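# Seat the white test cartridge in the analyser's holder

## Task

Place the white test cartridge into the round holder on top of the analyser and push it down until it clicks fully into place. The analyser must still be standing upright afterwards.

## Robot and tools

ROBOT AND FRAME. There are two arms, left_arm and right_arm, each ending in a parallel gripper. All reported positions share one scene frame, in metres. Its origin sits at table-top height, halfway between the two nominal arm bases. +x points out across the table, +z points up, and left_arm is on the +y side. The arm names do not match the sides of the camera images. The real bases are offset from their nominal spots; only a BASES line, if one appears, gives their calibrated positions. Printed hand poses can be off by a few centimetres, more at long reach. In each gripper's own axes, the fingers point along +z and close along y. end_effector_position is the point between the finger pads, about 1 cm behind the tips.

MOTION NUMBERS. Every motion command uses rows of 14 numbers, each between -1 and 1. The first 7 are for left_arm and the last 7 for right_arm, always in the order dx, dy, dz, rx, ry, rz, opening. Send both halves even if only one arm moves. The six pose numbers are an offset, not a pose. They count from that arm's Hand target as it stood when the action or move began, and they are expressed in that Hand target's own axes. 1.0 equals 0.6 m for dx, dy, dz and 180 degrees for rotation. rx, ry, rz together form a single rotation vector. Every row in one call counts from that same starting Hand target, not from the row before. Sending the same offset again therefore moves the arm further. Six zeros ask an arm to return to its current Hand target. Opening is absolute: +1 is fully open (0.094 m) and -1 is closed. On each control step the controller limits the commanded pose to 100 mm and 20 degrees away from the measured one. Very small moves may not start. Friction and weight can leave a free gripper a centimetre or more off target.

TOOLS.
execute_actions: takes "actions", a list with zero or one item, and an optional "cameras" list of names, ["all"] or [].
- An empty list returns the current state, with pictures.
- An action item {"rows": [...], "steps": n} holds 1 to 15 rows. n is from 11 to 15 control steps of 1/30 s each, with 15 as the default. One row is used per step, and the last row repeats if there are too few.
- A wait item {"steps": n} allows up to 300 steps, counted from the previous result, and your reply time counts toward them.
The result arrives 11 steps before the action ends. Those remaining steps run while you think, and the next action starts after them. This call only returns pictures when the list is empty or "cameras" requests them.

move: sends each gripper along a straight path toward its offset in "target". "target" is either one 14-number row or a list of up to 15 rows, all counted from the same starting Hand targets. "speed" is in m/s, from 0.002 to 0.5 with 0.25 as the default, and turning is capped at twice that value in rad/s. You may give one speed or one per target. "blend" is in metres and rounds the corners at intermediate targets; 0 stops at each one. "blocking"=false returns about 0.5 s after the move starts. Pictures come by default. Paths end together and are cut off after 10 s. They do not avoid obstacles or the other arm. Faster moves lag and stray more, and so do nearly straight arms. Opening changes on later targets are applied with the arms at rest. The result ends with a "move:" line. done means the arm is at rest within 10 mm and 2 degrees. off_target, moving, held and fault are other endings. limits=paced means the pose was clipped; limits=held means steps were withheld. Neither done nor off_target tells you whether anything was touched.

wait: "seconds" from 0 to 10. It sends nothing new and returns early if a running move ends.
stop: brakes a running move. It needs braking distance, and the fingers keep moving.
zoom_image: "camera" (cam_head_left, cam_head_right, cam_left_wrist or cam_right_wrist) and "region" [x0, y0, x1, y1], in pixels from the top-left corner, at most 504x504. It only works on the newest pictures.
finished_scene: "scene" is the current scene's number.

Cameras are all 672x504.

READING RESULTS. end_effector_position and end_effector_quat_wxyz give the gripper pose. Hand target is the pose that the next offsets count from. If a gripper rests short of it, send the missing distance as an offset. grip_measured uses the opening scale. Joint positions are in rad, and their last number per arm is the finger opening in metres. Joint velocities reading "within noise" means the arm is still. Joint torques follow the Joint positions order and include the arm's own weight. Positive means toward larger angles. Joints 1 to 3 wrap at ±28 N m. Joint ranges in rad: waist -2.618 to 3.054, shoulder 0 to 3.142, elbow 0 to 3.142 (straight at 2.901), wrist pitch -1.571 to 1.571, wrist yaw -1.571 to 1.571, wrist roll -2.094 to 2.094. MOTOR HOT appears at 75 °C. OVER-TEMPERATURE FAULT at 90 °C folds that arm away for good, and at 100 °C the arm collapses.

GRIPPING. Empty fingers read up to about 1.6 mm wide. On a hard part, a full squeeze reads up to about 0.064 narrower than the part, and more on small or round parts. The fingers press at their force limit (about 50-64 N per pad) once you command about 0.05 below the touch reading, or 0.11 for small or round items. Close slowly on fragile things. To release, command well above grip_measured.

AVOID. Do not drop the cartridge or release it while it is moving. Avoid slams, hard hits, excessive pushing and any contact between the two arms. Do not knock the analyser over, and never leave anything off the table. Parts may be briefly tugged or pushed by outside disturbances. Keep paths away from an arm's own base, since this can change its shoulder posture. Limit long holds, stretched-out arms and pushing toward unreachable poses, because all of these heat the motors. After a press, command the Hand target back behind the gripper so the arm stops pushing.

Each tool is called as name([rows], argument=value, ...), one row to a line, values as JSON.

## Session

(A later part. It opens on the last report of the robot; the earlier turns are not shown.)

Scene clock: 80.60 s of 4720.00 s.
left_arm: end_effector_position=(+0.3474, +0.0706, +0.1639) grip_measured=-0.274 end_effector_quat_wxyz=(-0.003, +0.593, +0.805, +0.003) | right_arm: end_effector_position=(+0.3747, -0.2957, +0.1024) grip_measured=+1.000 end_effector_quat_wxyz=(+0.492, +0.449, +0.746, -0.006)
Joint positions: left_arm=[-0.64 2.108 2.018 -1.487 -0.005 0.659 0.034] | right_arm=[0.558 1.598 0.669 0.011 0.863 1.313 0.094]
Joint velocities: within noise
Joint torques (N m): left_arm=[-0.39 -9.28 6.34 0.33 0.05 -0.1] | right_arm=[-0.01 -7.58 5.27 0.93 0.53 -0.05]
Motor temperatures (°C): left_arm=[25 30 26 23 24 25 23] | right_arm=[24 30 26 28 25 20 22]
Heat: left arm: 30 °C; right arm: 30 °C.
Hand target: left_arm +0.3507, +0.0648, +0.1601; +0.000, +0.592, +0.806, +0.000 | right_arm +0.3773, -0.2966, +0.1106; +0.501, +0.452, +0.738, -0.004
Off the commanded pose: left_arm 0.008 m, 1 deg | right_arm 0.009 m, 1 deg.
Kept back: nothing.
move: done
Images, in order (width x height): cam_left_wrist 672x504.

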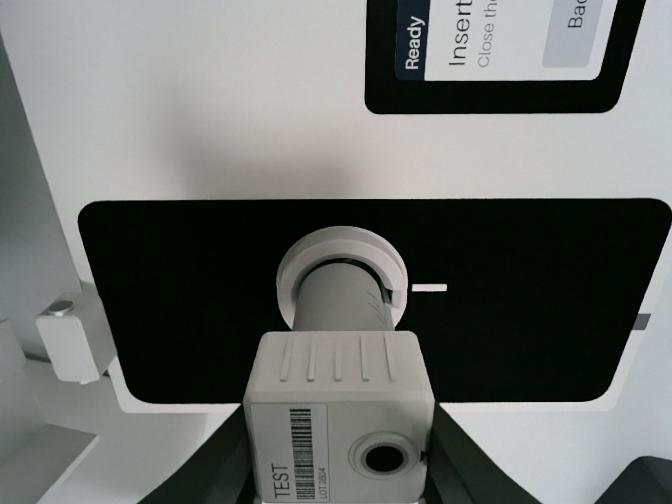

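move(target=[0.0100, -0.0033, 0.0050, 0, 0, 0, -0.4, 0, 0, 0, 0, 0, 0, 1], speed=0.05, cameras=["cam_left_wrist"])

zoom_image(camera="cam_left_wrist", region=[240, 130, 440, 340])

Scene clock: 82.50 s of 4720.00 s.
left_arm: end_effector_position=(+0.3474, +0.0705, +0.1563) grip_measured=-0.274 end_effector_quat_wxyz=(-0.005, +0.593, +0.805, +0.002) | right_arm: end_effector_position=(+0.3747, -0.2957, +0.1024) grip_measured=+1.000 end_effector_quat_wxyz=(+0.492, +0.449, +0.746, -0.006)
Joint positions: left_arm=[-0.64 2.108 1.988 -1.461 -0.005 0.659 0.034] | right_arm=[0.558 1.598 0.669 0.011 0.863 1.313 0.094]
Joint velocities: within noise
Joint torques (N m): left_arm=[0.1 -11.84 4.3 0.33 0.03 -0.04] | right_arm=[-0.01 -7.61 5.26 0.93 0.53 -0.05]
Motor temperatures (°C): left_arm=[25 30 26 23 24 25 23] | right_arm=[24 30 26 28 25 20 22]
Heat: left arm: 30 °C; right arm: 30 °C.
Hand target: left_arm +0.3470, +0.0700, +0.1570; +0.000, +0.592, +0.806, +0.000 | right_arm +0.3773, -0.2966, +0.1106; +0.501, +0.452, +0.738, -0.004
Off the commanded pose: left_arm 0.001 m, 1 deg | right_arm 0.009 m, 1 deg.
Kept back: nothing.
move: done
Images, in order (width x height): cam_left_wrist 672x504.

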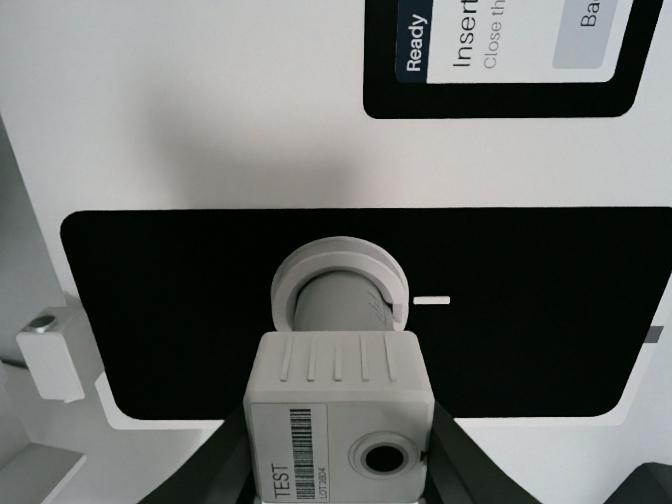

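Scaled by 2.400.

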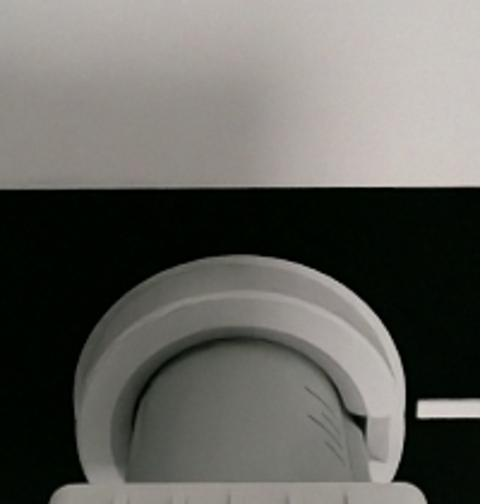

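move(target=[0, 0, 0.0100, 0, 0, 0, -0.4, 0, 0, 0, 0, 0, 0, 1], speed=0.05, cameras=["cam_left_wrist"])

zoom_image(camera="cam_left_wrist", region=[240, 130, 440, 340])

Scene clock: 84.70 s of 4720.00 s.
left_arm: end_effector_position=(+0.3475, +0.0705, +0.1493) grip_measured=-0.274 end_effector_quat_wxyz=(-0.007, +0.593, +0.805, +0.002) | right_arm: end_effector_position=(+0.3747, -0.2957, +0.1024) grip_measured=+1.000 end_effector_quat_wxyz=(+0.492, +0.449, +0.746, -0.006)
Joint positions: left_arm=[-0.64 2.108 1.96 -1.435 -0.005 0.659 0.034] | right_arm=[0.558 1.598 0.669 0.011 0.863 1.313 0.094]
Joint velocities: within noise
Joint torques (N m): left_arm=[0.1 -12.12 4.3 0.34 0.04 -0.04] | right_arm=[-0.01 -7.68 5.26 0.92 0.52 -0.05]
Motor temperatures (°C): left_arm=[25 30 25 23 24 25 23] | right_arm=[24 30 26 28 25 20 22]
Heat: left arm: 30 °C; right arm: 30 °C.
Hand target: left_arm +0.3470, +0.0699, +0.1510; +0.000, +0.592, +0.806, +0.000 | right_arm +0.3773, -0.2966, +0.1106; +0.501, +0.452, +0.738, -0.004
Off the commanded pose: left_arm 0.002 m, 1 deg | right_arm 0.009 m, 1 deg.
Kept back: nothing.
move: done
Images, in order (width x height): cam_left_wrist 672x504.

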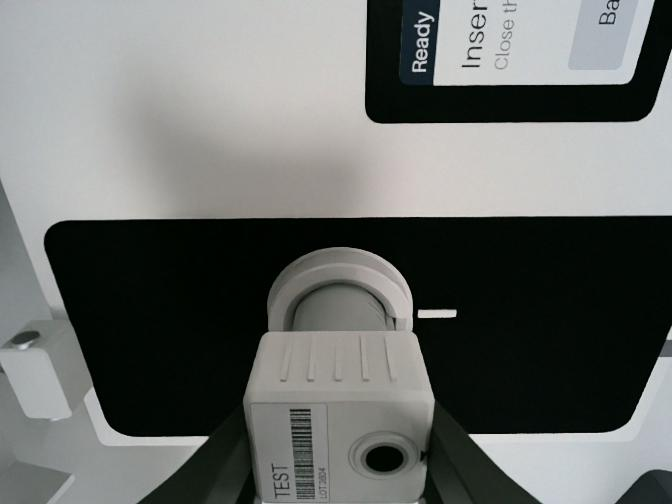

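Scaled by 2.400.

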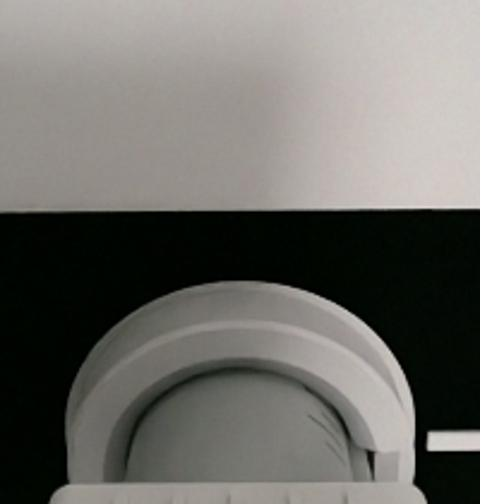

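zoom_image(camera="cam_left_wrist", region=[350, 260, 430, 340])

Scaled by 6.300.

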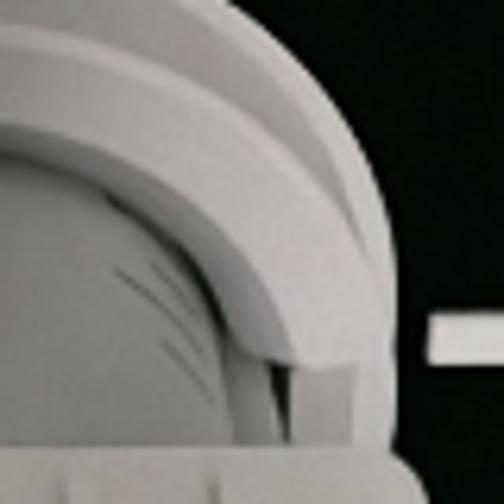

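move(target=[0, 0, 0.0083, 0, 0, 0, -0.4, 0, 0, 0, 0, 0, 0, 1], speed=0.05, cameras=["cam_left_wrist"])

zoom_image(camera="cam_left_wrist", region=[260, 240, 420, 340])

Scene clock: 87.13 s of 4720.00 s.
left_arm: end_effector_position=(+0.3475, +0.0704, +0.1437) grip_measured=-0.274 end_effector_quat_wxyz=(-0.007, +0.593, +0.805, +0.002) | right_arm: end_effector_position=(+0.3747, -0.2957, +0.1024) grip_measured=+1.000 end_effector_quat_wxyz=(+0.492, +0.449, +0.746, -0.006)
Joint positions: left_arm=[-0.64 2.108 1.938 -1.415 -0.005 0.659 0.034] | right_arm=[0.558 1.598 0.669 0.011 0.863 1.313 0.094]
Joint velocities: within noise
Joint torques (N m): left_arm=[0.09 -12.3 4.27 0.34 0.04 -0.04] | right_arm=[0.03 -7.66 5.27 0.92 0.53 -0.06]
Motor temperatures (°C): left_arm=[25 31 25 23 24 25 23] | right_arm=[24 30 26 28 25 20 22]
Heat: left arm: 31 °C; right arm: 30 °C.
Hand target: left_arm +0.3471, +0.0699, +0.1461; +0.000, +0.592, +0.806, +0.000 | right_arm +0.3773, -0.2966, +0.1106; +0.501, +0.452, +0.738, -0.004
Off the commanded pose: left_arm 0.002 m, 1 deg | right_arm 0.009 m, 1 deg.
Kept back: nothing.
move: done
Images, in order (width x height): cam_left_wrist 672x504.

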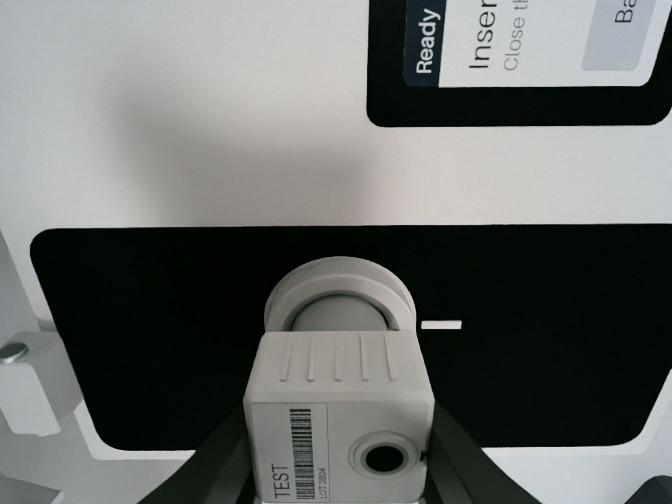

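Scaled by 3.150.

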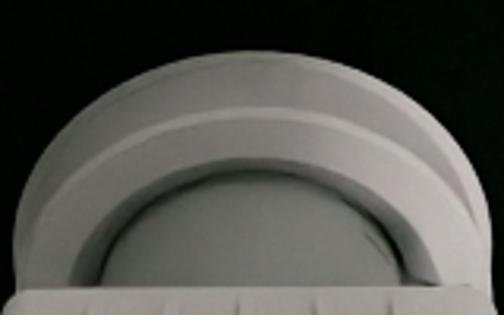

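move(target=[0, 0, 0.0110, 0, 0, 0, -0.4, 0, 0, 0, 0, 0, 0, 1], speed=0.05, cameras=["cam_left_wrist"])

zoom_image(camera="cam_left_wrist", region=[260, 240, 420, 340])

Scene clock: 88.17 s of 4720.00 s.
left_arm: end_effector_position=(+0.3475, +0.0705, +0.1377) grip_measured=-0.274 end_effector_quat_wxyz=(-0.008, +0.593, +0.805, +0.002) | right_arm: end_effector_position=(+0.3747, -0.2957, +0.1024) grip_measured=+1.000 end_effector_quat_wxyz=(+0.492, +0.449, +0.746, -0.006)
Joint positions: left_arm=[-0.64 2.108 1.914 -1.392 -0.005 0.659 0.034] | right_arm=[0.558 1.598 0.669 0.011 0.863 1.313 0.094]
Joint velocities: within noise
Joint torques (N m): left_arm=[0.1 -12.45 3.96 0.38 0.04 -0.04] | right_arm=[0.03 -7.66 5.27 0.93 0.53 -0.07]
Motor temperatures (°C): left_arm=[25 31 25 23 24 25 23] | right_arm=[24 30 26 28 25 20 22]
Heat: left arm: 31 °C; right arm: 30 °C.
Hand target: left_arm +0.3471, +0.0699, +0.1395; +0.000, +0.592, +0.806, +0.000 | right_arm +0.3773, -0.2966, +0.1106; +0.501, +0.452, +0.738, -0.004
Off the commanded pose: left_arm 0.002 m, 1 deg | right_arm 0.009 m, 1 deg.
Kept back: nothing.
move: done
Images, in order (width x height): cam_left_wrist 672x504.

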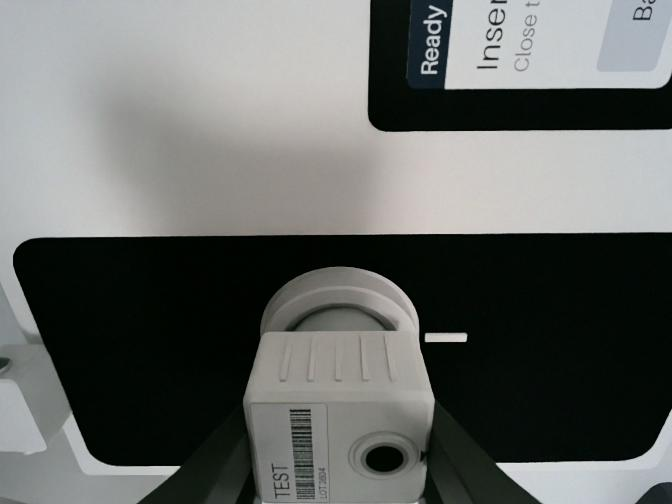

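Scaled by 3.150.

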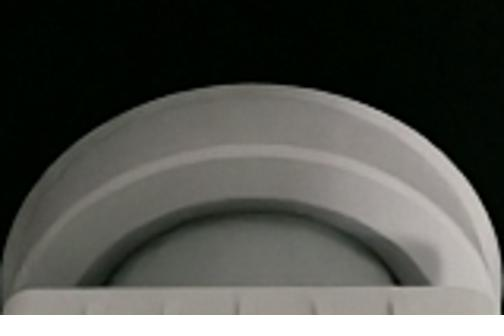

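move(target=[0, 0, 0.0100, 0, 0, 0, -0.4, 0, 0, 0, 0, 0, 0, 1], speed=0.05, cameras=["cam_left_wrist"])

zoom_image(camera="cam_left_wrist", region=[240, 250, 440, 400])

Scene clock: 89.23 s of 4720.00 s.
left_arm: end_effector_position=(+0.3473, +0.0706, +0.1334) grip_measured=-0.274 end_effector_quat_wxyz=(-0.008, +0.593, +0.805, +0.002) | right_arm: end_effector_position=(+0.3747, -0.2957, +0.1024) grip_measured=+1.000 end_effector_quat_wxyz=(+0.492, +0.449, +0.746, -0.006)
Joint positions: left_arm=[-0.64 2.107 1.894 -1.374 -0.005 0.659 0.034] | right_arm=[0.558 1.598 0.669 0.011 0.863 1.313 0.094]
Joint velocities: within noise
Joint torques (N m): left_arm=[0.09 -12.36 3.55 0.44 0.04 -0.04] | right_arm=[0.01 -7.64 5.24 0.93 0.52 -0.07]
Motor temperatures (°C): left_arm=[25 31 25 23 24 25 23] | right_arm=[24 30 26 28 25 20 22]
Heat: left arm: 31 °C; right arm: 30 °C.
Hand target: left_arm +0.3471, +0.0699, +0.1335; +0.000, +0.592, +0.806, +0.000 | right_arm +0.3773, -0.2966, +0.1106; +0.501, +0.452, +0.738, -0.004
Off the commanded pose: left_arm 0.001 m, 1 deg | right_arm 0.009 m, 1 deg.
Kept back: nothing.
move: done
Images, in order (width x height): cam_left_wrist 672x504.

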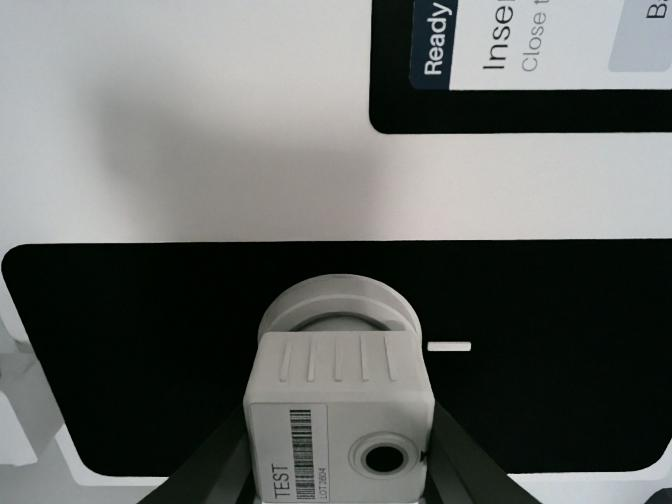

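Scaled by 2.520.

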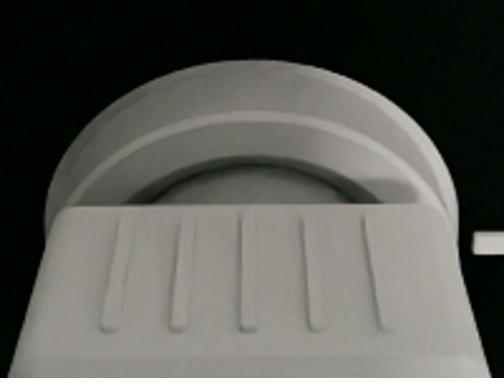

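move(target=[0, 0, 0.0117, 0, 0, 0, -0.4, 0, 0, 0, 0, 0, 0, 1], speed=0.04, cameras=["cam_left_wrist"])

zoom_image(camera="cam_left_wrist", region=[240, 250, 440, 400])

Scene clock: 90.40 s of 4720.00 s.
left_arm: end_effector_position=(+0.3472, +0.0706, +0.1281) grip_measured=-0.274 end_effector_quat_wxyz=(-0.006, +0.593, +0.805, +0.002) | right_arm: end_effector_position=(+0.3747, -0.2957, +0.1024) grip_measured=+1.000 end_effector_quat_wxyz=(+0.492, +0.449, +0.746, -0.006)
Joint positions: left_arm=[-0.64 2.101 1.864 -1.345 -0.005 0.659 0.034] | right_arm=[0.558 1.598 0.669 0.011 0.863 1.313 0.094]
Joint velocities: within noise
Joint torques (N m): left_arm=[0.1 -11.79 3.71 0.44 0.04 -0.04] | right_arm=[0.05 -7.66 5.29 0.94 0.52 -0.05]
Motor temperatures (°C): left_arm=[25 31 25 23 24 25 23] | right_arm=[24 30 26 28 25 20 22]
Heat: left arm: 31 °C; right arm: 30 °C.
Hand target: left_arm +0.3470, +0.0700, +0.1265; +0.000, +0.592, +0.806, +0.000 | right_arm +0.3773, -0.2966, +0.1106; +0.501, +0.452, +0.738, -0.004
Off the commanded pose: left_arm 0.002 m, 1 deg | right_arm 0.009 m, 1 deg.
Kept back: nothing.
move: done
Images, in order (width x height): cam_left_wrist 672x504.

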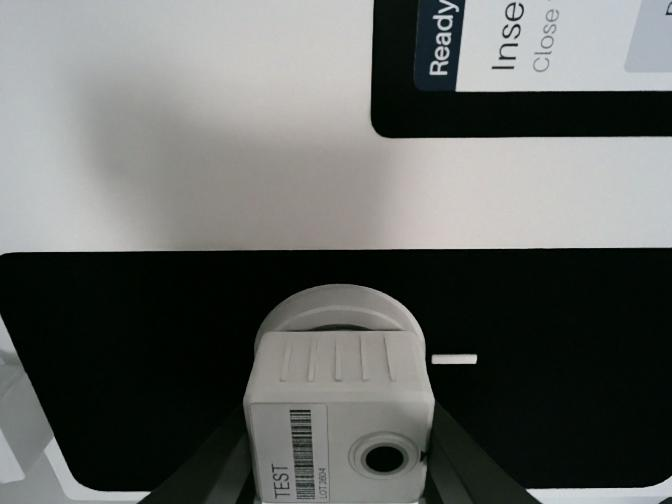

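Scaled by 2.520.

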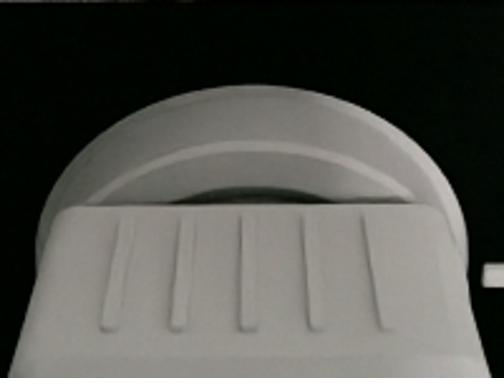

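move(target=[0, 0, 0.0100, 0, 0, 0, -0.4, 0, 0, 0, 0, 0, 0, 1], speed=0.04, cameras=["cam_left_wrist"])

zoom_image(camera="cam_left_wrist", region=[240, 250, 440, 400])

Scene clock: 91.57 s of 4720.00 s.
left_arm: end_effector_position=(+0.3471, +0.0707, +0.1274) grip_measured=-0.274 end_effector_quat_wxyz=(-0.002, +0.593, +0.805, +0.002) | right_arm: end_effector_position=(+0.3747, -0.2957, +0.1024) grip_measured=+1.000 end_effector_quat_wxyz=(+0.492, +0.449, +0.746, -0.006)
Joint positions: left_arm=[-0.64 2.092 1.849 -1.331 -0.005 0.659 0.034] | right_arm=[0.558 1.598 0.669 0.011 0.863 1.313 0.094]
Joint velocities: within noise
Joint torques (N m): left_arm=[0.1 -10.97 3.18 0.54 0.04 -0.04] | right_arm=[-0.06 -7.72 5.26 0.95 0.53 -0.05]
Motor temperatures (°C): left_arm=[25 31 25 23 24 25 23] | right_arm=[24 30 26 28 25 20 22]
Heat: left arm: 31 °C; right arm: 30 °C.
Hand target: left_arm +0.3471, +0.0699, +0.1206; +0.000, +0.592, +0.806, +0.000 | right_arm +0.3773, -0.2966, +0.1106; +0.501, +0.452, +0.738, -0.004
Off the commanded pose: left_arm 0.007 m, 0 deg | right_arm 0.009 m, 1 deg.
Kept back: nothing.
move: done
Images, in order (width x height): cam_left_wrist 672x504.

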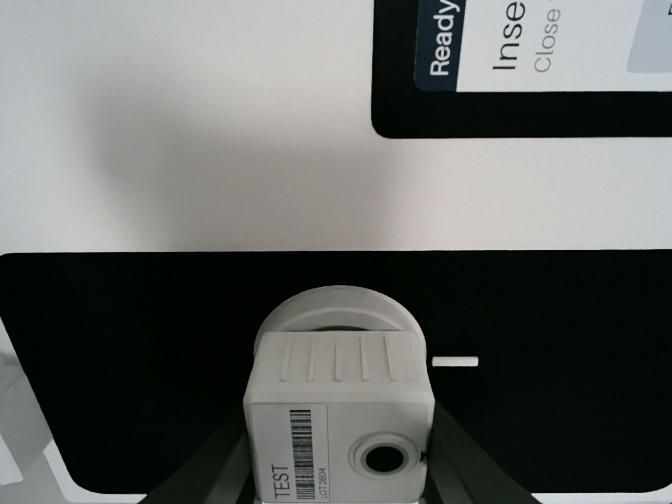

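Scaled by 2.520.

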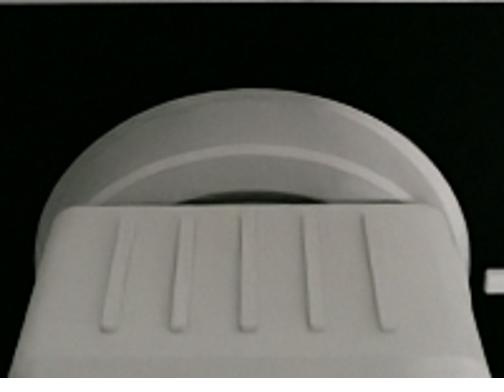

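move(target=[0, 0, 0.0500, 0, 0, 0, -0.4, 0, 0, 0, 0, 0, 0, 1], speed=0.06, cameras=["cam_left_wrist"])

zoom_image(camera="cam_left_wrist", region=[240, 250, 440, 400])

Scene clock: 93.23 s of 4720.00 s.
left_arm: end_effector_position=(+0.3458, +0.0699, +0.1256) grip_measured=-0.274 end_effector_quat_wxyz=(+0.021, +0.593, +0.805, -0.001) | right_arm: end_effector_position=(+0.3747, -0.2957, +0.1024) grip_measured=+1.000 end_effector_quat_wxyz=(+0.492, +0.449, +0.746, -0.006)
Joint positions: left_arm=[-0.64 2.041 1.763 -1.251 0.003 0.659 0.034] | right_arm=[0.558 1.598 0.669 0.011 0.863 1.313 0.094]
Joint velocities: within noise
Joint torques (N m): left_arm=[0.1 -5.97 1.37 0.93 -0.04 -0.04] | right_arm=[-0.01 -7.62 5.3 0.94 0.53 -0.03]
Motor temperatures (°C): left_arm=[25 31 25 23 24 25 23] | right_arm=[24 30 26 28 25 20 22]
Heat: left arm: 31 °C; right arm: 30 °C.
Hand target: left_arm +0.3471, +0.0699, +0.0905; +0.000, +0.592, +0.806, +0.000 | right_arm +0.3773, -0.2966, +0.1106; +0.501, +0.452, +0.738, -0.004
Off the commanded pose: left_arm 0.035 m, 2 deg | right_arm 0.009 m, 1 deg.
Kept back: nothing.
move: off_target (left_arm)
Images, in order (width x height): cam_left_wrist 672x504.

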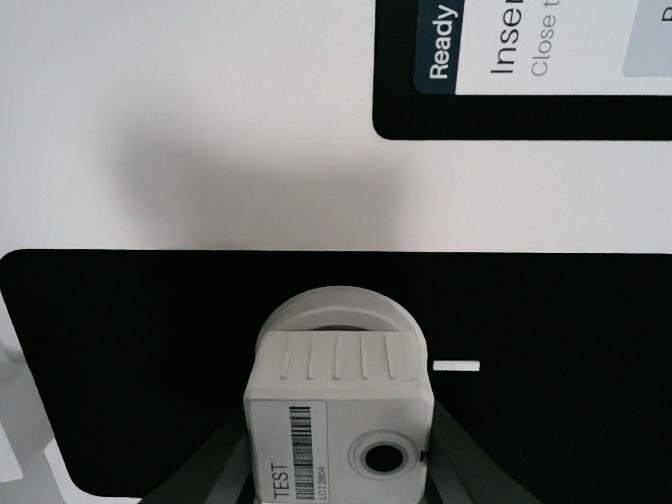

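Scaled by 2.520.

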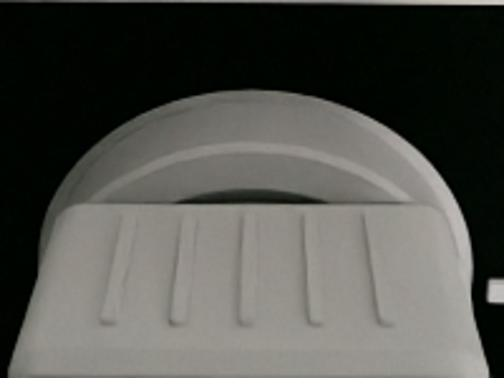

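move(target=[0, 0, 0.0600, 0.012, 0.018, 0, -0.4, 0, 0, 0, 0, 0, 0, 1], speed=0.06, cameras=["cam_left_wrist"])

zoom_image(camera="cam_left_wrist", region=[240, 250, 440, 400])

Scene clock: 97.83 s of 4720.00 s.
left_arm: end_effector_position=(+0.3457, +0.0699, +0.1241) grip_measured=-0.274 end_effector_quat_wxyz=(+0.022, +0.593, +0.805, -0.001) | right_arm: end_effector_position=(+0.3747, -0.2957, +0.1024) grip_measured=+1.000 end_effector_quat_wxyz=(+0.492, +0.449, +0.746, -0.006)
Joint positions: left_arm=[-0.64 2.039 1.755 -1.243 0.003 0.659 0.034] | right_arm=[0.558 1.598 0.669 0.011 0.863 1.313 0.094]
Joint velocities: within noise
Joint torques (N m): left_arm=[-0.1 0.08 -0.08 1.14 -0.11 -0.06] | right_arm=[0.01 -7.64 5.24 0.93 0.53 -0.04]
Motor temperatures (°C): left_arm=[25 30 24 24 24 25 23] | right_arm=[24 30 26 28 25 20 22]
Heat: left arm: 30 °C; right arm: 30 °C.
Hand target: left_arm +0.3472, +0.0699, +0.0545; -0.033, +0.592, +0.805, +0.002 | right_arm +0.3773, -0.2966, +0.1106; +0.501, +0.452, +0.738, -0.004
Off the commanded pose: left_arm 0.070 m, 6 deg | right_arm 0.009 m, 1 deg.
Kept back: nothing.
move: off_target (left_arm)
Images, in order (width x height): cam_left_wrist 672x504.

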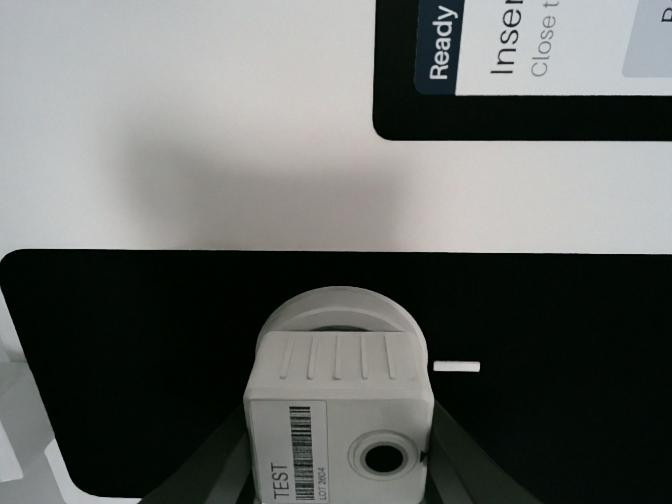

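Scaled by 2.520.

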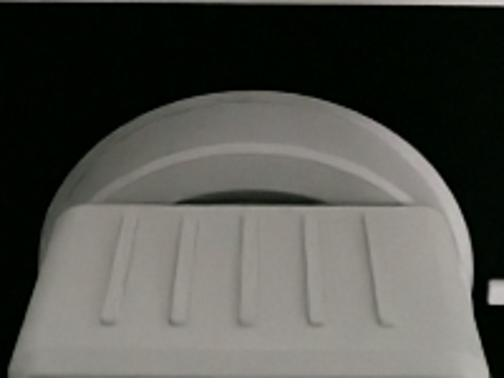

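execute_actions(actions=[], cameras=["cam_head_left", "cam_head_right", "cam_right_wrist"])

zoom_image(camera="cam_head_right", region=[200, 130, 360, 250])

zoom_image(camera="cam_head_left", region=[250, 130, 410, 250])

Scene clock: 98.80 s of 4720.00 s.
left_arm: end_effector_position=(+0.3457, +0.0699, +0.1241) grip_measured=-0.274 end_effector_quat_wxyz=(+0.022, +0.593, +0.805, -0.001) | right_arm: end_effector_position=(+0.3747, -0.2957, +0.1024) grip_measured=+1.000 end_effector_quat_wxyz=(+0.492, +0.449, +0.746, -0.006)
Joint positions: left_arm=[-0.64 2.039 1.755 -1.243 0.003 0.659 0.034] | right_arm=[0.558 1.598 0.669 0.011 0.863 1.313 0.094]
Joint velocities: within noise
Joint torques (N m): left_arm=[-0.12 0.08 -0.06 1.14 -0.11 -0.06] | right_arm=[0.01 -7.61 5.33 0.95 0.53 -0.04]
Motor temperatures (°C): left_arm=[25 30 24 24 24 25 23] | right_arm=[24 30 26 28 25 20 22]
Heat: left arm: 30 °C; right arm: 30 °C.
Hand target: left_arm +0.3472, +0.0699, +0.0545; -0.033, +0.592, +0.805, +0.002 | right_arm +0.3773, -0.2966, +0.1106; +0.501, +0.452, +0.738, -0.004
Off the commanded pose: left_arm 0.070 m, 6 deg | right_arm 0.009 m, 1 deg.
Steps of this call (1-29: nothing new was sent). Readings (end_effector_position of left_arm | right_arm):
1: (+0.3457, +0.0699, +0.1241) | (+0.3747, -0.2957, +0.1024)
2: (+0.3457, +0.0699, +0.1241) | (+0.3747, -0.2957, +0.1024)
4: (+0.3457, +0.0699, +0.1241) | (+0.3747, -0.2957, +0.1024)
8: (+0.3457, +0.0699, +0.1241) | (+0.3747, -0.2957, +0.1024)
29: the state above
Images, in order (width x height): cam_head_left 672x504, cam_head_right 672x504, cam_right_wrist 672x504.

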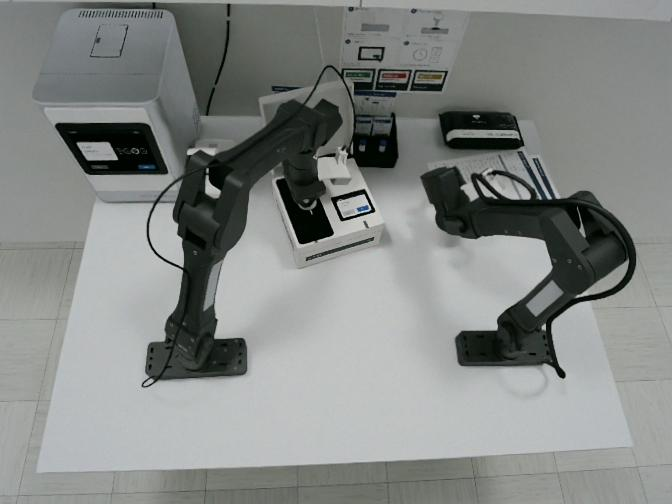

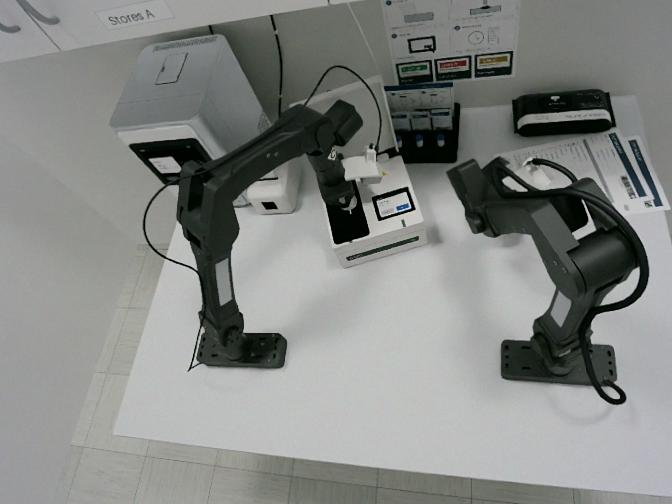

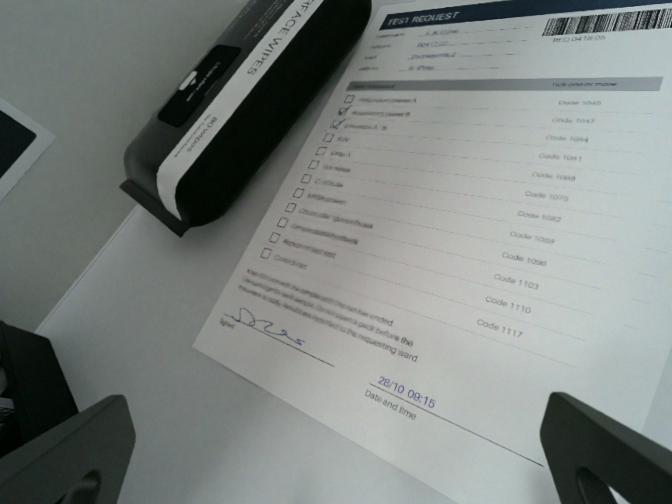

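Scaled by 3.150.

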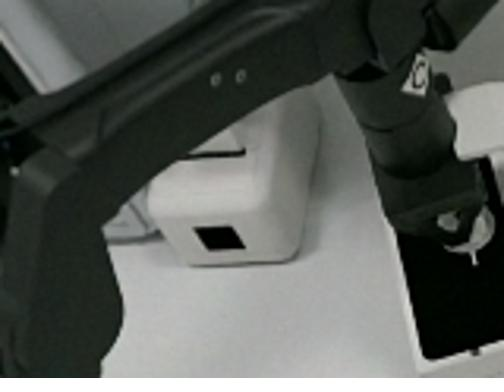

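Scaled by 3.150.

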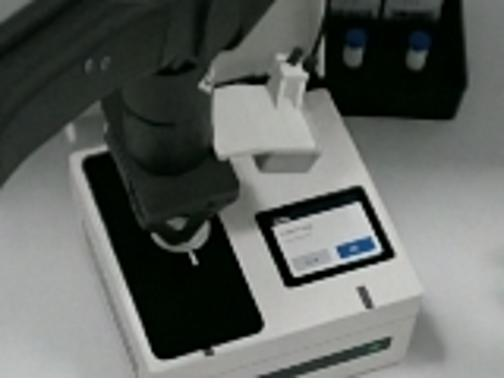

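move(target=[0, 0, -0.1180, -0.012, -0.018, 0, -0.4, 0, 0, 0, 0, 0, 0, 1], speed=0.1, cameras=["cam_left_wrist"])

zoom_image(camera="cam_left_wrist", region=[240, 250, 440, 400])

Scene clock: 100.27 s of 4720.00 s.
left_arm: end_effector_position=(+0.3467, +0.0695, +0.1281) grip_measured=-0.274 end_effector_quat_wxyz=(+0.004, +0.593, +0.805, -0.001) | right_arm: end_effector_position=(+0.3747, -0.2957, +0.1024) grip_measured=+1.000 end_effector_quat_wxyz=(+0.492, +0.449, +0.746, -0.006)
Joint positions: left_arm=[-0.64 2.082 1.835 -1.317 0.002 0.659 0.034] | right_arm=[0.558 1.598 0.669 0.011 0.863 1.313 0.094]
Joint velocities: within noise
Joint torques (N m): left_arm=[0.03 -8.42 7.9 0.18 -0.03 -0.05] | right_arm=[-0.02 -7.66 5.27 0.94 0.52 -0.05]
Motor temperatures (°C): left_arm=[25 29 24 24 24 25 23] | right_arm=[24 30 26 28 25 20 22]
Heat: left arm: 29 °C; right arm: 30 °C.
Hand target: left_arm +0.3508, +0.0669, +0.1251; +0.000, +0.592, +0.806, +0.000 | right_arm +0.3773, -0.2966, +0.1106; +0.501, +0.452, +0.738, -0.004
Off the commanded pose: left_arm 0.006 m, 0 deg | right_arm 0.009 m, 1 deg.
Kept back: nothing.
move: done
Images, in order (width x height): cam_left_wrist 672x504.

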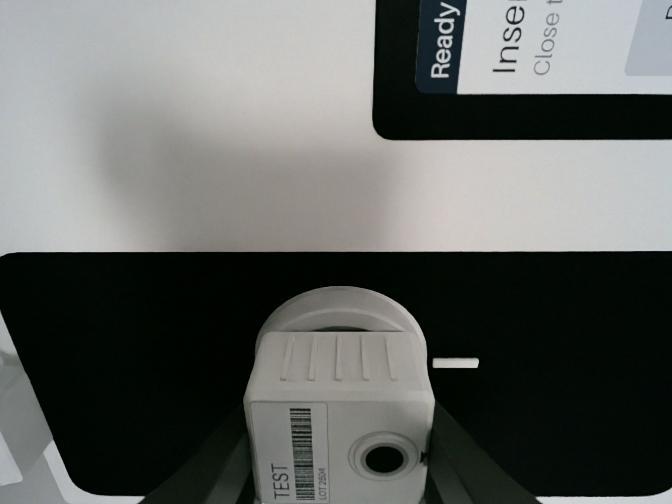

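Scaled by 2.520.

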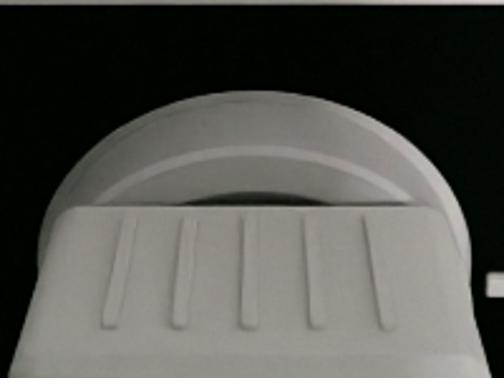

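move(target=[0.0062, -0.0052, -0.0050, 0, 0, 0, -0.4, 0, 0, 0, 0, 0, 0, 1], speed=0.05, cameras=[])

move(target=[0, 0, 0, 0, 0, 0, -0.25, 0, 0, 0, 0, 0, 0, 1], speed=0.05, cameras=["cam_left_wrist"])

Scene clock: 102.47 s of 4720.00 s.
left_arm: end_effector_position=(+0.3467, +0.0696, +0.1282) grip_measured=-0.274 end_effector_quat_wxyz=(+0.003, +0.593, +0.805, -0.001) | right_arm: end_effector_position=(+0.3747, -0.2957, +0.1024) grip_measured=+1.000 end_effector_quat_wxyz=(+0.492, +0.449, +0.746, -0.006)
Joint positions: left_arm=[-0.64 2.082 1.835 -1.318 0.002 0.659 0.034] | right_arm=[0.558 1.598 0.669 0.011 0.863 1.313 0.094]
Joint velocities: within noise
Joint torques (N m): left_arm=[-0.03 -10.13 6.27 0.14 -0.03 -0.05] | right_arm=[-0.01 -7.65 5.2 0.94 0.53 -0.05]
Motor temperatures (°C): left_arm=[25 30 24 24 24 25 23] | right_arm=[24 30 26 28 25 20 22]
Heat: left arm: 30 °C; right arm: 30 °C.
Hand target: left_arm +0.3467, +0.0695, +0.1282; +0.000, +0.592, +0.806, +0.000 | right_arm +0.3773, -0.2966, +0.1106; +0.501, +0.452, +0.738, -0.004
Off the commanded pose: left_arm 0.000 m, 0 deg | right_arm 0.009 m, 1 deg.
Kept back: nothing.
move: done
No camera images: "cameras" was empty.

Scene clock: 103.17 s of 4720.00 s.
left_arm: end_effector_position=(+0.3467, +0.0696, +0.1282) grip_measured=-0.249 end_effector_quat_wxyz=(+0.003, +0.593, +0.805, -0.001) | right_arm: end_effector_position=(+0.3747, -0.2957, +0.1024) grip_measured=+1.000 end_effector_quat_wxyz=(+0.492, +0.449, +0.746, -0.006)
Joint positions: left_arm=[-0.64 2.082 1.835 -1.318 0.002 0.659 0.035] | right_arm=[0.558 1.598 0.669 0.011 0.863 1.313 0.094]
Joint velocities: within noise
Joint torques (N m): left_arm=[-0.03 -10.13 6.28 0.15 -0.03 -0.05] | right_arm=[-0.01 -7.61 5.29 0.92 0.53 -0.05]
Motor temperatures (°C): left_arm=[25 30 24 24 24 25 23] | right_arm=[24 30 26 28 25 20 22]
Heat: left arm: 30 °C; right arm: 30 °C.
Hand target: left_arm +0.3468, +0.0695, +0.1282; +0.001, +0.592, +0.806, +0.000 | right_arm +0.3773, -0.2966, +0.1106; +0.501, +0.452, +0.738, -0.004
Off the commanded pose: left_arm 0.000 m, 0 deg | right_arm 0.009 m, 1 deg.
Kept back: nothing.
move: done
Images, in order (width x height): cam_left_wrist 672x504.

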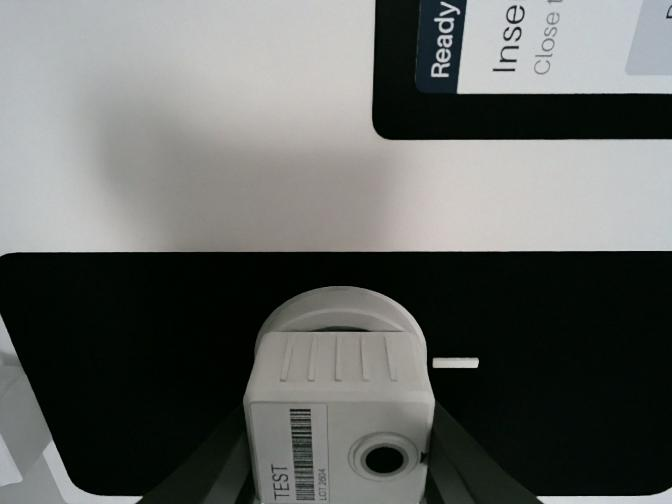

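move(target=[0, 0, 0, 0, 0, 0, -0.08, 0, 0, 0, 0, 0, 0, 1], speed=0.05, cameras=["cam_left_wrist"])

zoom_image(camera="cam_left_wrist", region=[220, 250, 460, 430])

Scene clock: 104.27 s of 4720.00 s.
left_arm: end_effector_position=(+0.3467, +0.0697, +0.1282) grip_measured=-0.082 end_effector_quat_wxyz=(+0.003, +0.593, +0.805, -0.001) | right_arm: end_effector_position=(+0.3747, -0.2957, +0.1024) grip_measured=+1.000 end_effector_quat_wxyz=(+0.492, +0.449, +0.746, -0.006)
Joint positions: left_arm=[-0.64 2.082 1.835 -1.318 0.001 0.659 0.043] | right_arm=[0.558 1.598 0.669 0.011 0.863 1.313 0.094]
Joint velocities: within noise
Joint torques (N m): left_arm=[-0.02 -10.13 6.27 0.15 -0.03 -0.05] | right_arm=[-0.06 -7.64 5.26 0.94 0.52 -0.06]
Motor temperatures (°C): left_arm=[25 30 24 24 24 25 23] | right_arm=[24 30 26 28 25 20 22]
Heat: left arm: 30 °C; right arm: 30 °C.
Hand target: left_arm +0.3468, +0.0695, +0.1282; +0.001, +0.592, +0.806, +0.000 | right_arm +0.3773, -0.2966, +0.1106; +0.501, +0.452, +0.738, -0.004
Off the commanded pose: left_arm 0.000 m, 0 deg | right_arm 0.009 m, 1 deg.
Kept back: nothing.
move: done
Images, in order (width x height): cam_left_wrist 672x504.

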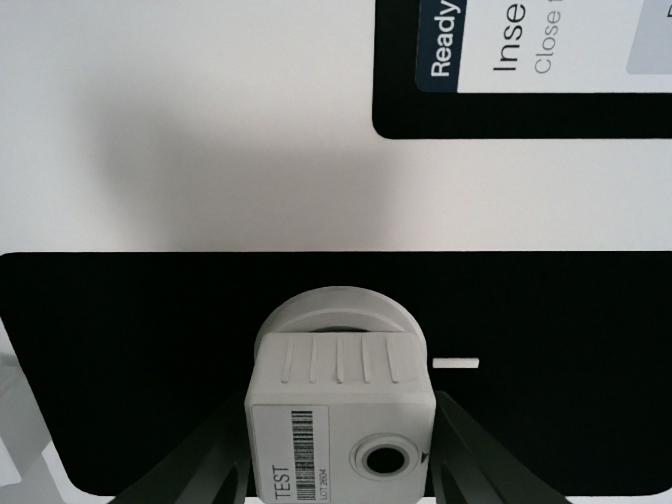

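Scaled by 2.100.

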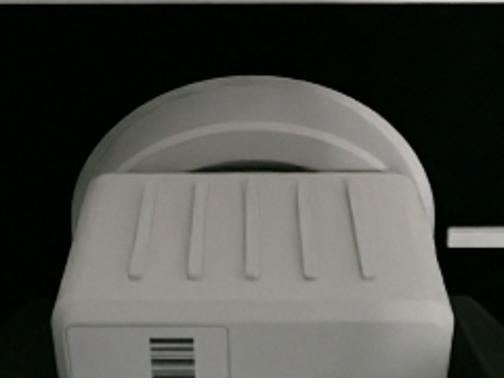

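move(target=[0, 0, -0.0780, 0, 0, 0, 0.1, 0, 0, 0, 0, 0, 0, 1], speed=0.12, cameras=["cam_left_wrist"])

zoom_image(camera="cam_left_wrist", region=[220, 240, 460, 420])

Scene clock: 106.17 s of 4720.00 s.
left_arm: end_effector_position=(+0.3434, +0.0720, +0.1723) grip_measured=+0.098 end_effector_quat_wxyz=(-0.003, +0.593, +0.805, -0.001) | right_arm: end_effector_position=(+0.3747, -0.2957, +0.1024) grip_measured=+1.000 end_effector_quat_wxyz=(+0.492, +0.449, +0.746, -0.006)
Joint positions: left_arm=[-0.64 2.094 2.03 -1.513 0.001 0.659 0.052] | right_arm=[0.558 1.598 0.669 0.011 0.863 1.313 0.094]
Joint velocities: within noise
Joint torques (N m): left_arm=[-0.02 -9.5 7.97 0.11 -0.02 -0.05] | right_arm=[0.01 -7.66 5.2 0.93 0.53 -0.04]
Motor temperatures (°C): left_arm=[25 30 24 24 24 25 23] | right_arm=[24 30 26 28 25 20 22]
Heat: left arm: 30 °C; right arm: 30 °C.
Hand target: left_arm +0.3467, +0.0695, +0.1750; +0.000, +0.592, +0.806, +0.000 | right_arm +0.3773, -0.2966, +0.1106; +0.501, +0.452, +0.738, -0.004
Off the commanded pose: left_arm 0.005 m, 0 deg | right_arm 0.009 m, 1 deg.
Kept back: nothing.
move: done
Images, in order (width x height): cam_left_wrist 672x504.

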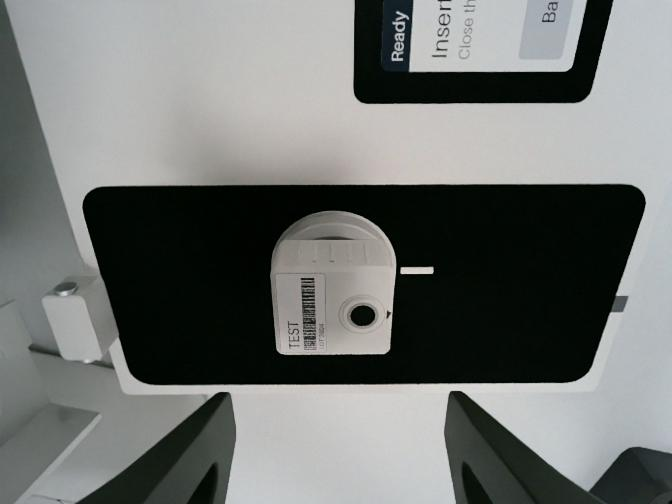

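Scaled by 2.100.

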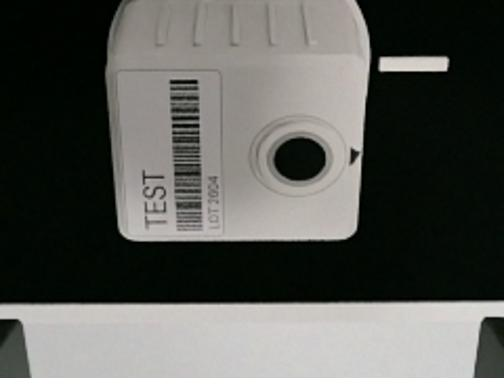

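zoom_image(camera="cam_left_wrist", region=[250, 195, 420, 285])

zoom_image(camera="cam_head_left", region=[270, 150, 390, 250])

Scaled by 2.965.

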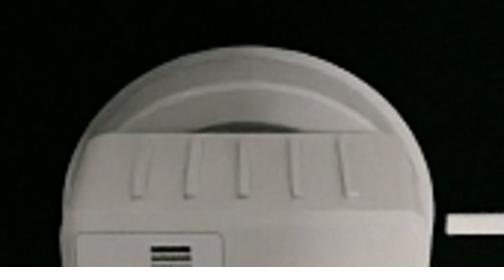

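This scene's latest camera images include none from cam_head_left. They are from: cam_left_wrist. cam_head_left's image comes with the result of a call that names it in "cameras".

move(target=[-0.0040, 0.0035, 0.0330, 0, 0, 0, -1, 0, 0, 0, 0, 0, 0, 1], speed=0.1, cameras=["cam_left_wrist"])

zoom_image(camera="cam_left_wrist", region=[220, 220, 460, 504])

Scene clock: 111.40 s of 4720.00 s.
left_arm: end_effector_position=(+0.3488, +0.0682, +0.1641) grip_measured=-0.986 end_effector_quat_wxyz=(+0.007, +0.593, +0.805, +0.000) | right_arm: end_effector_position=(+0.3747, -0.2957, +0.1024) grip_measured=+1.000 end_effector_quat_wxyz=(+0.492, +0.449, +0.746, -0.006)
Joint positions: left_arm=[-0.64 2.095 1.999 -1.46 0.001 0.659 0.001] | right_arm=[0.558 1.598 0.669 0.011 0.863 1.313 0.094]
Joint velocities: within noise
Joint torques (N m): left_arm=[0.02 -9.54 4.38 0.38 -0.02 -0.05] | right_arm=[0.02 -7.64 5.24 0.92 0.53 -0.05]
Motor temperatures (°C): left_arm=[25 30 25 23 24 25 22] | right_arm=[24 30 26 28 25 20 22]
Heat: left arm: 30 °C; right arm: 30 °C.
Hand target: left_arm +0.3494, +0.0678, +0.1552; +0.000, +0.592, +0.806, +0.000 | right_arm +0.3773, -0.2966, +0.1106; +0.501, +0.452, +0.738, -0.004
Off the commanded pose: left_arm 0.009 m, 1 deg | right_arm 0.009 m, 1 deg.
Kept back: nothing.
move: done
Images, in order (width x height): cam_left_wrist 672x504.

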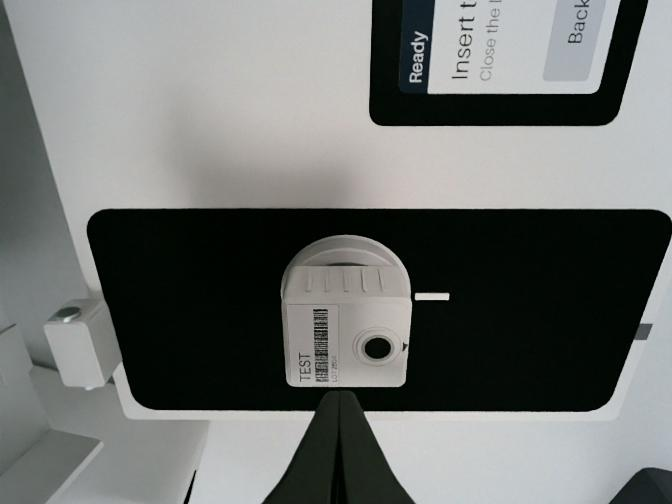

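Scaled by 1.775.

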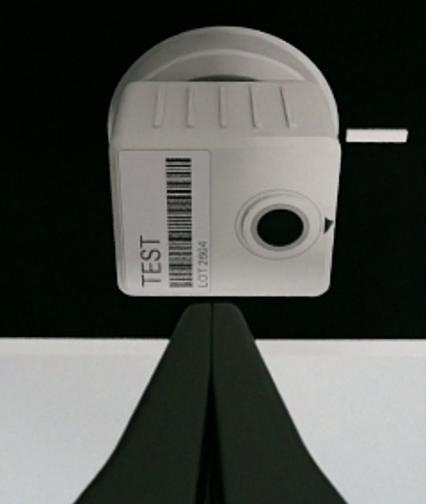

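move(target=[0, -0.0036, 0.0200, 0, 0, 0, -1, 0, 0, 0, 0, 0, 0, 1], speed=0.08, cameras=["cam_left_wrist"])

zoom_image(camera="cam_left_wrist", region=[220, 220, 460, 504])

Scene clock: 113.20 s of 4720.00 s.
left_arm: end_effector_position=(+0.3483, +0.0686, +0.1482) grip_measured=-0.986 end_effector_quat_wxyz=(+0.002, +0.593, +0.805, -0.001) | right_arm: end_effector_position=(+0.3747, -0.2957, +0.1024) grip_measured=+1.000 end_effector_quat_wxyz=(+0.492, +0.449, +0.746, -0.006)
Joint positions: left_arm=[-0.64 2.095 1.936 -1.406 0.001 0.659 0.001] | right_arm=[0.558 1.598 0.669 0.011 0.863 1.313 0.094]
Joint velocities: within noise
Joint torques (N m): left_arm=[-0.38 -10.48 4.36 0.35 -0.02 -0.1] | right_arm=[0.01 -7.62 5.33 0.95 0.53 -0.05]
Motor temperatures (°C): left_arm=[25 30 25 23 24 25 22] | right_arm=[24 30 26 28 25 20 22]
Heat: left arm: 30 °C; right arm: 30 °C.
Hand target: left_arm +0.3474, +0.0672, +0.1432; +0.000, +0.592, +0.806, +0.000 | right_arm +0.3773, -0.2966, +0.1106; +0.501, +0.452, +0.738, -0.004
Off the commanded pose: left_arm 0.005 m, 0 deg | right_arm 0.009 m, 1 deg.
Kept back: nothing.
move: done
Images, in order (width x height): cam_left_wrist 672x504.

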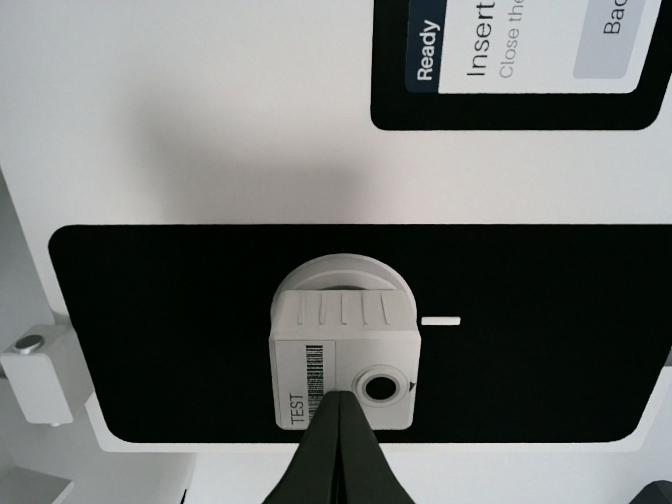

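Scaled by 1.775.

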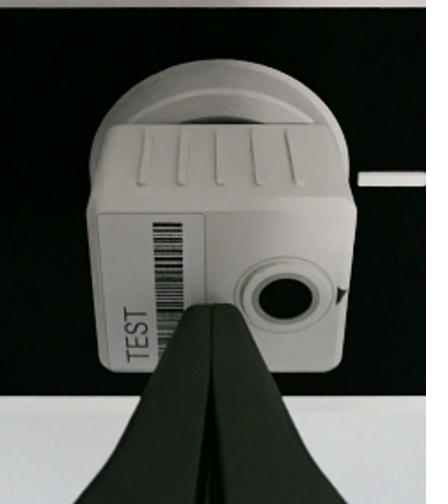

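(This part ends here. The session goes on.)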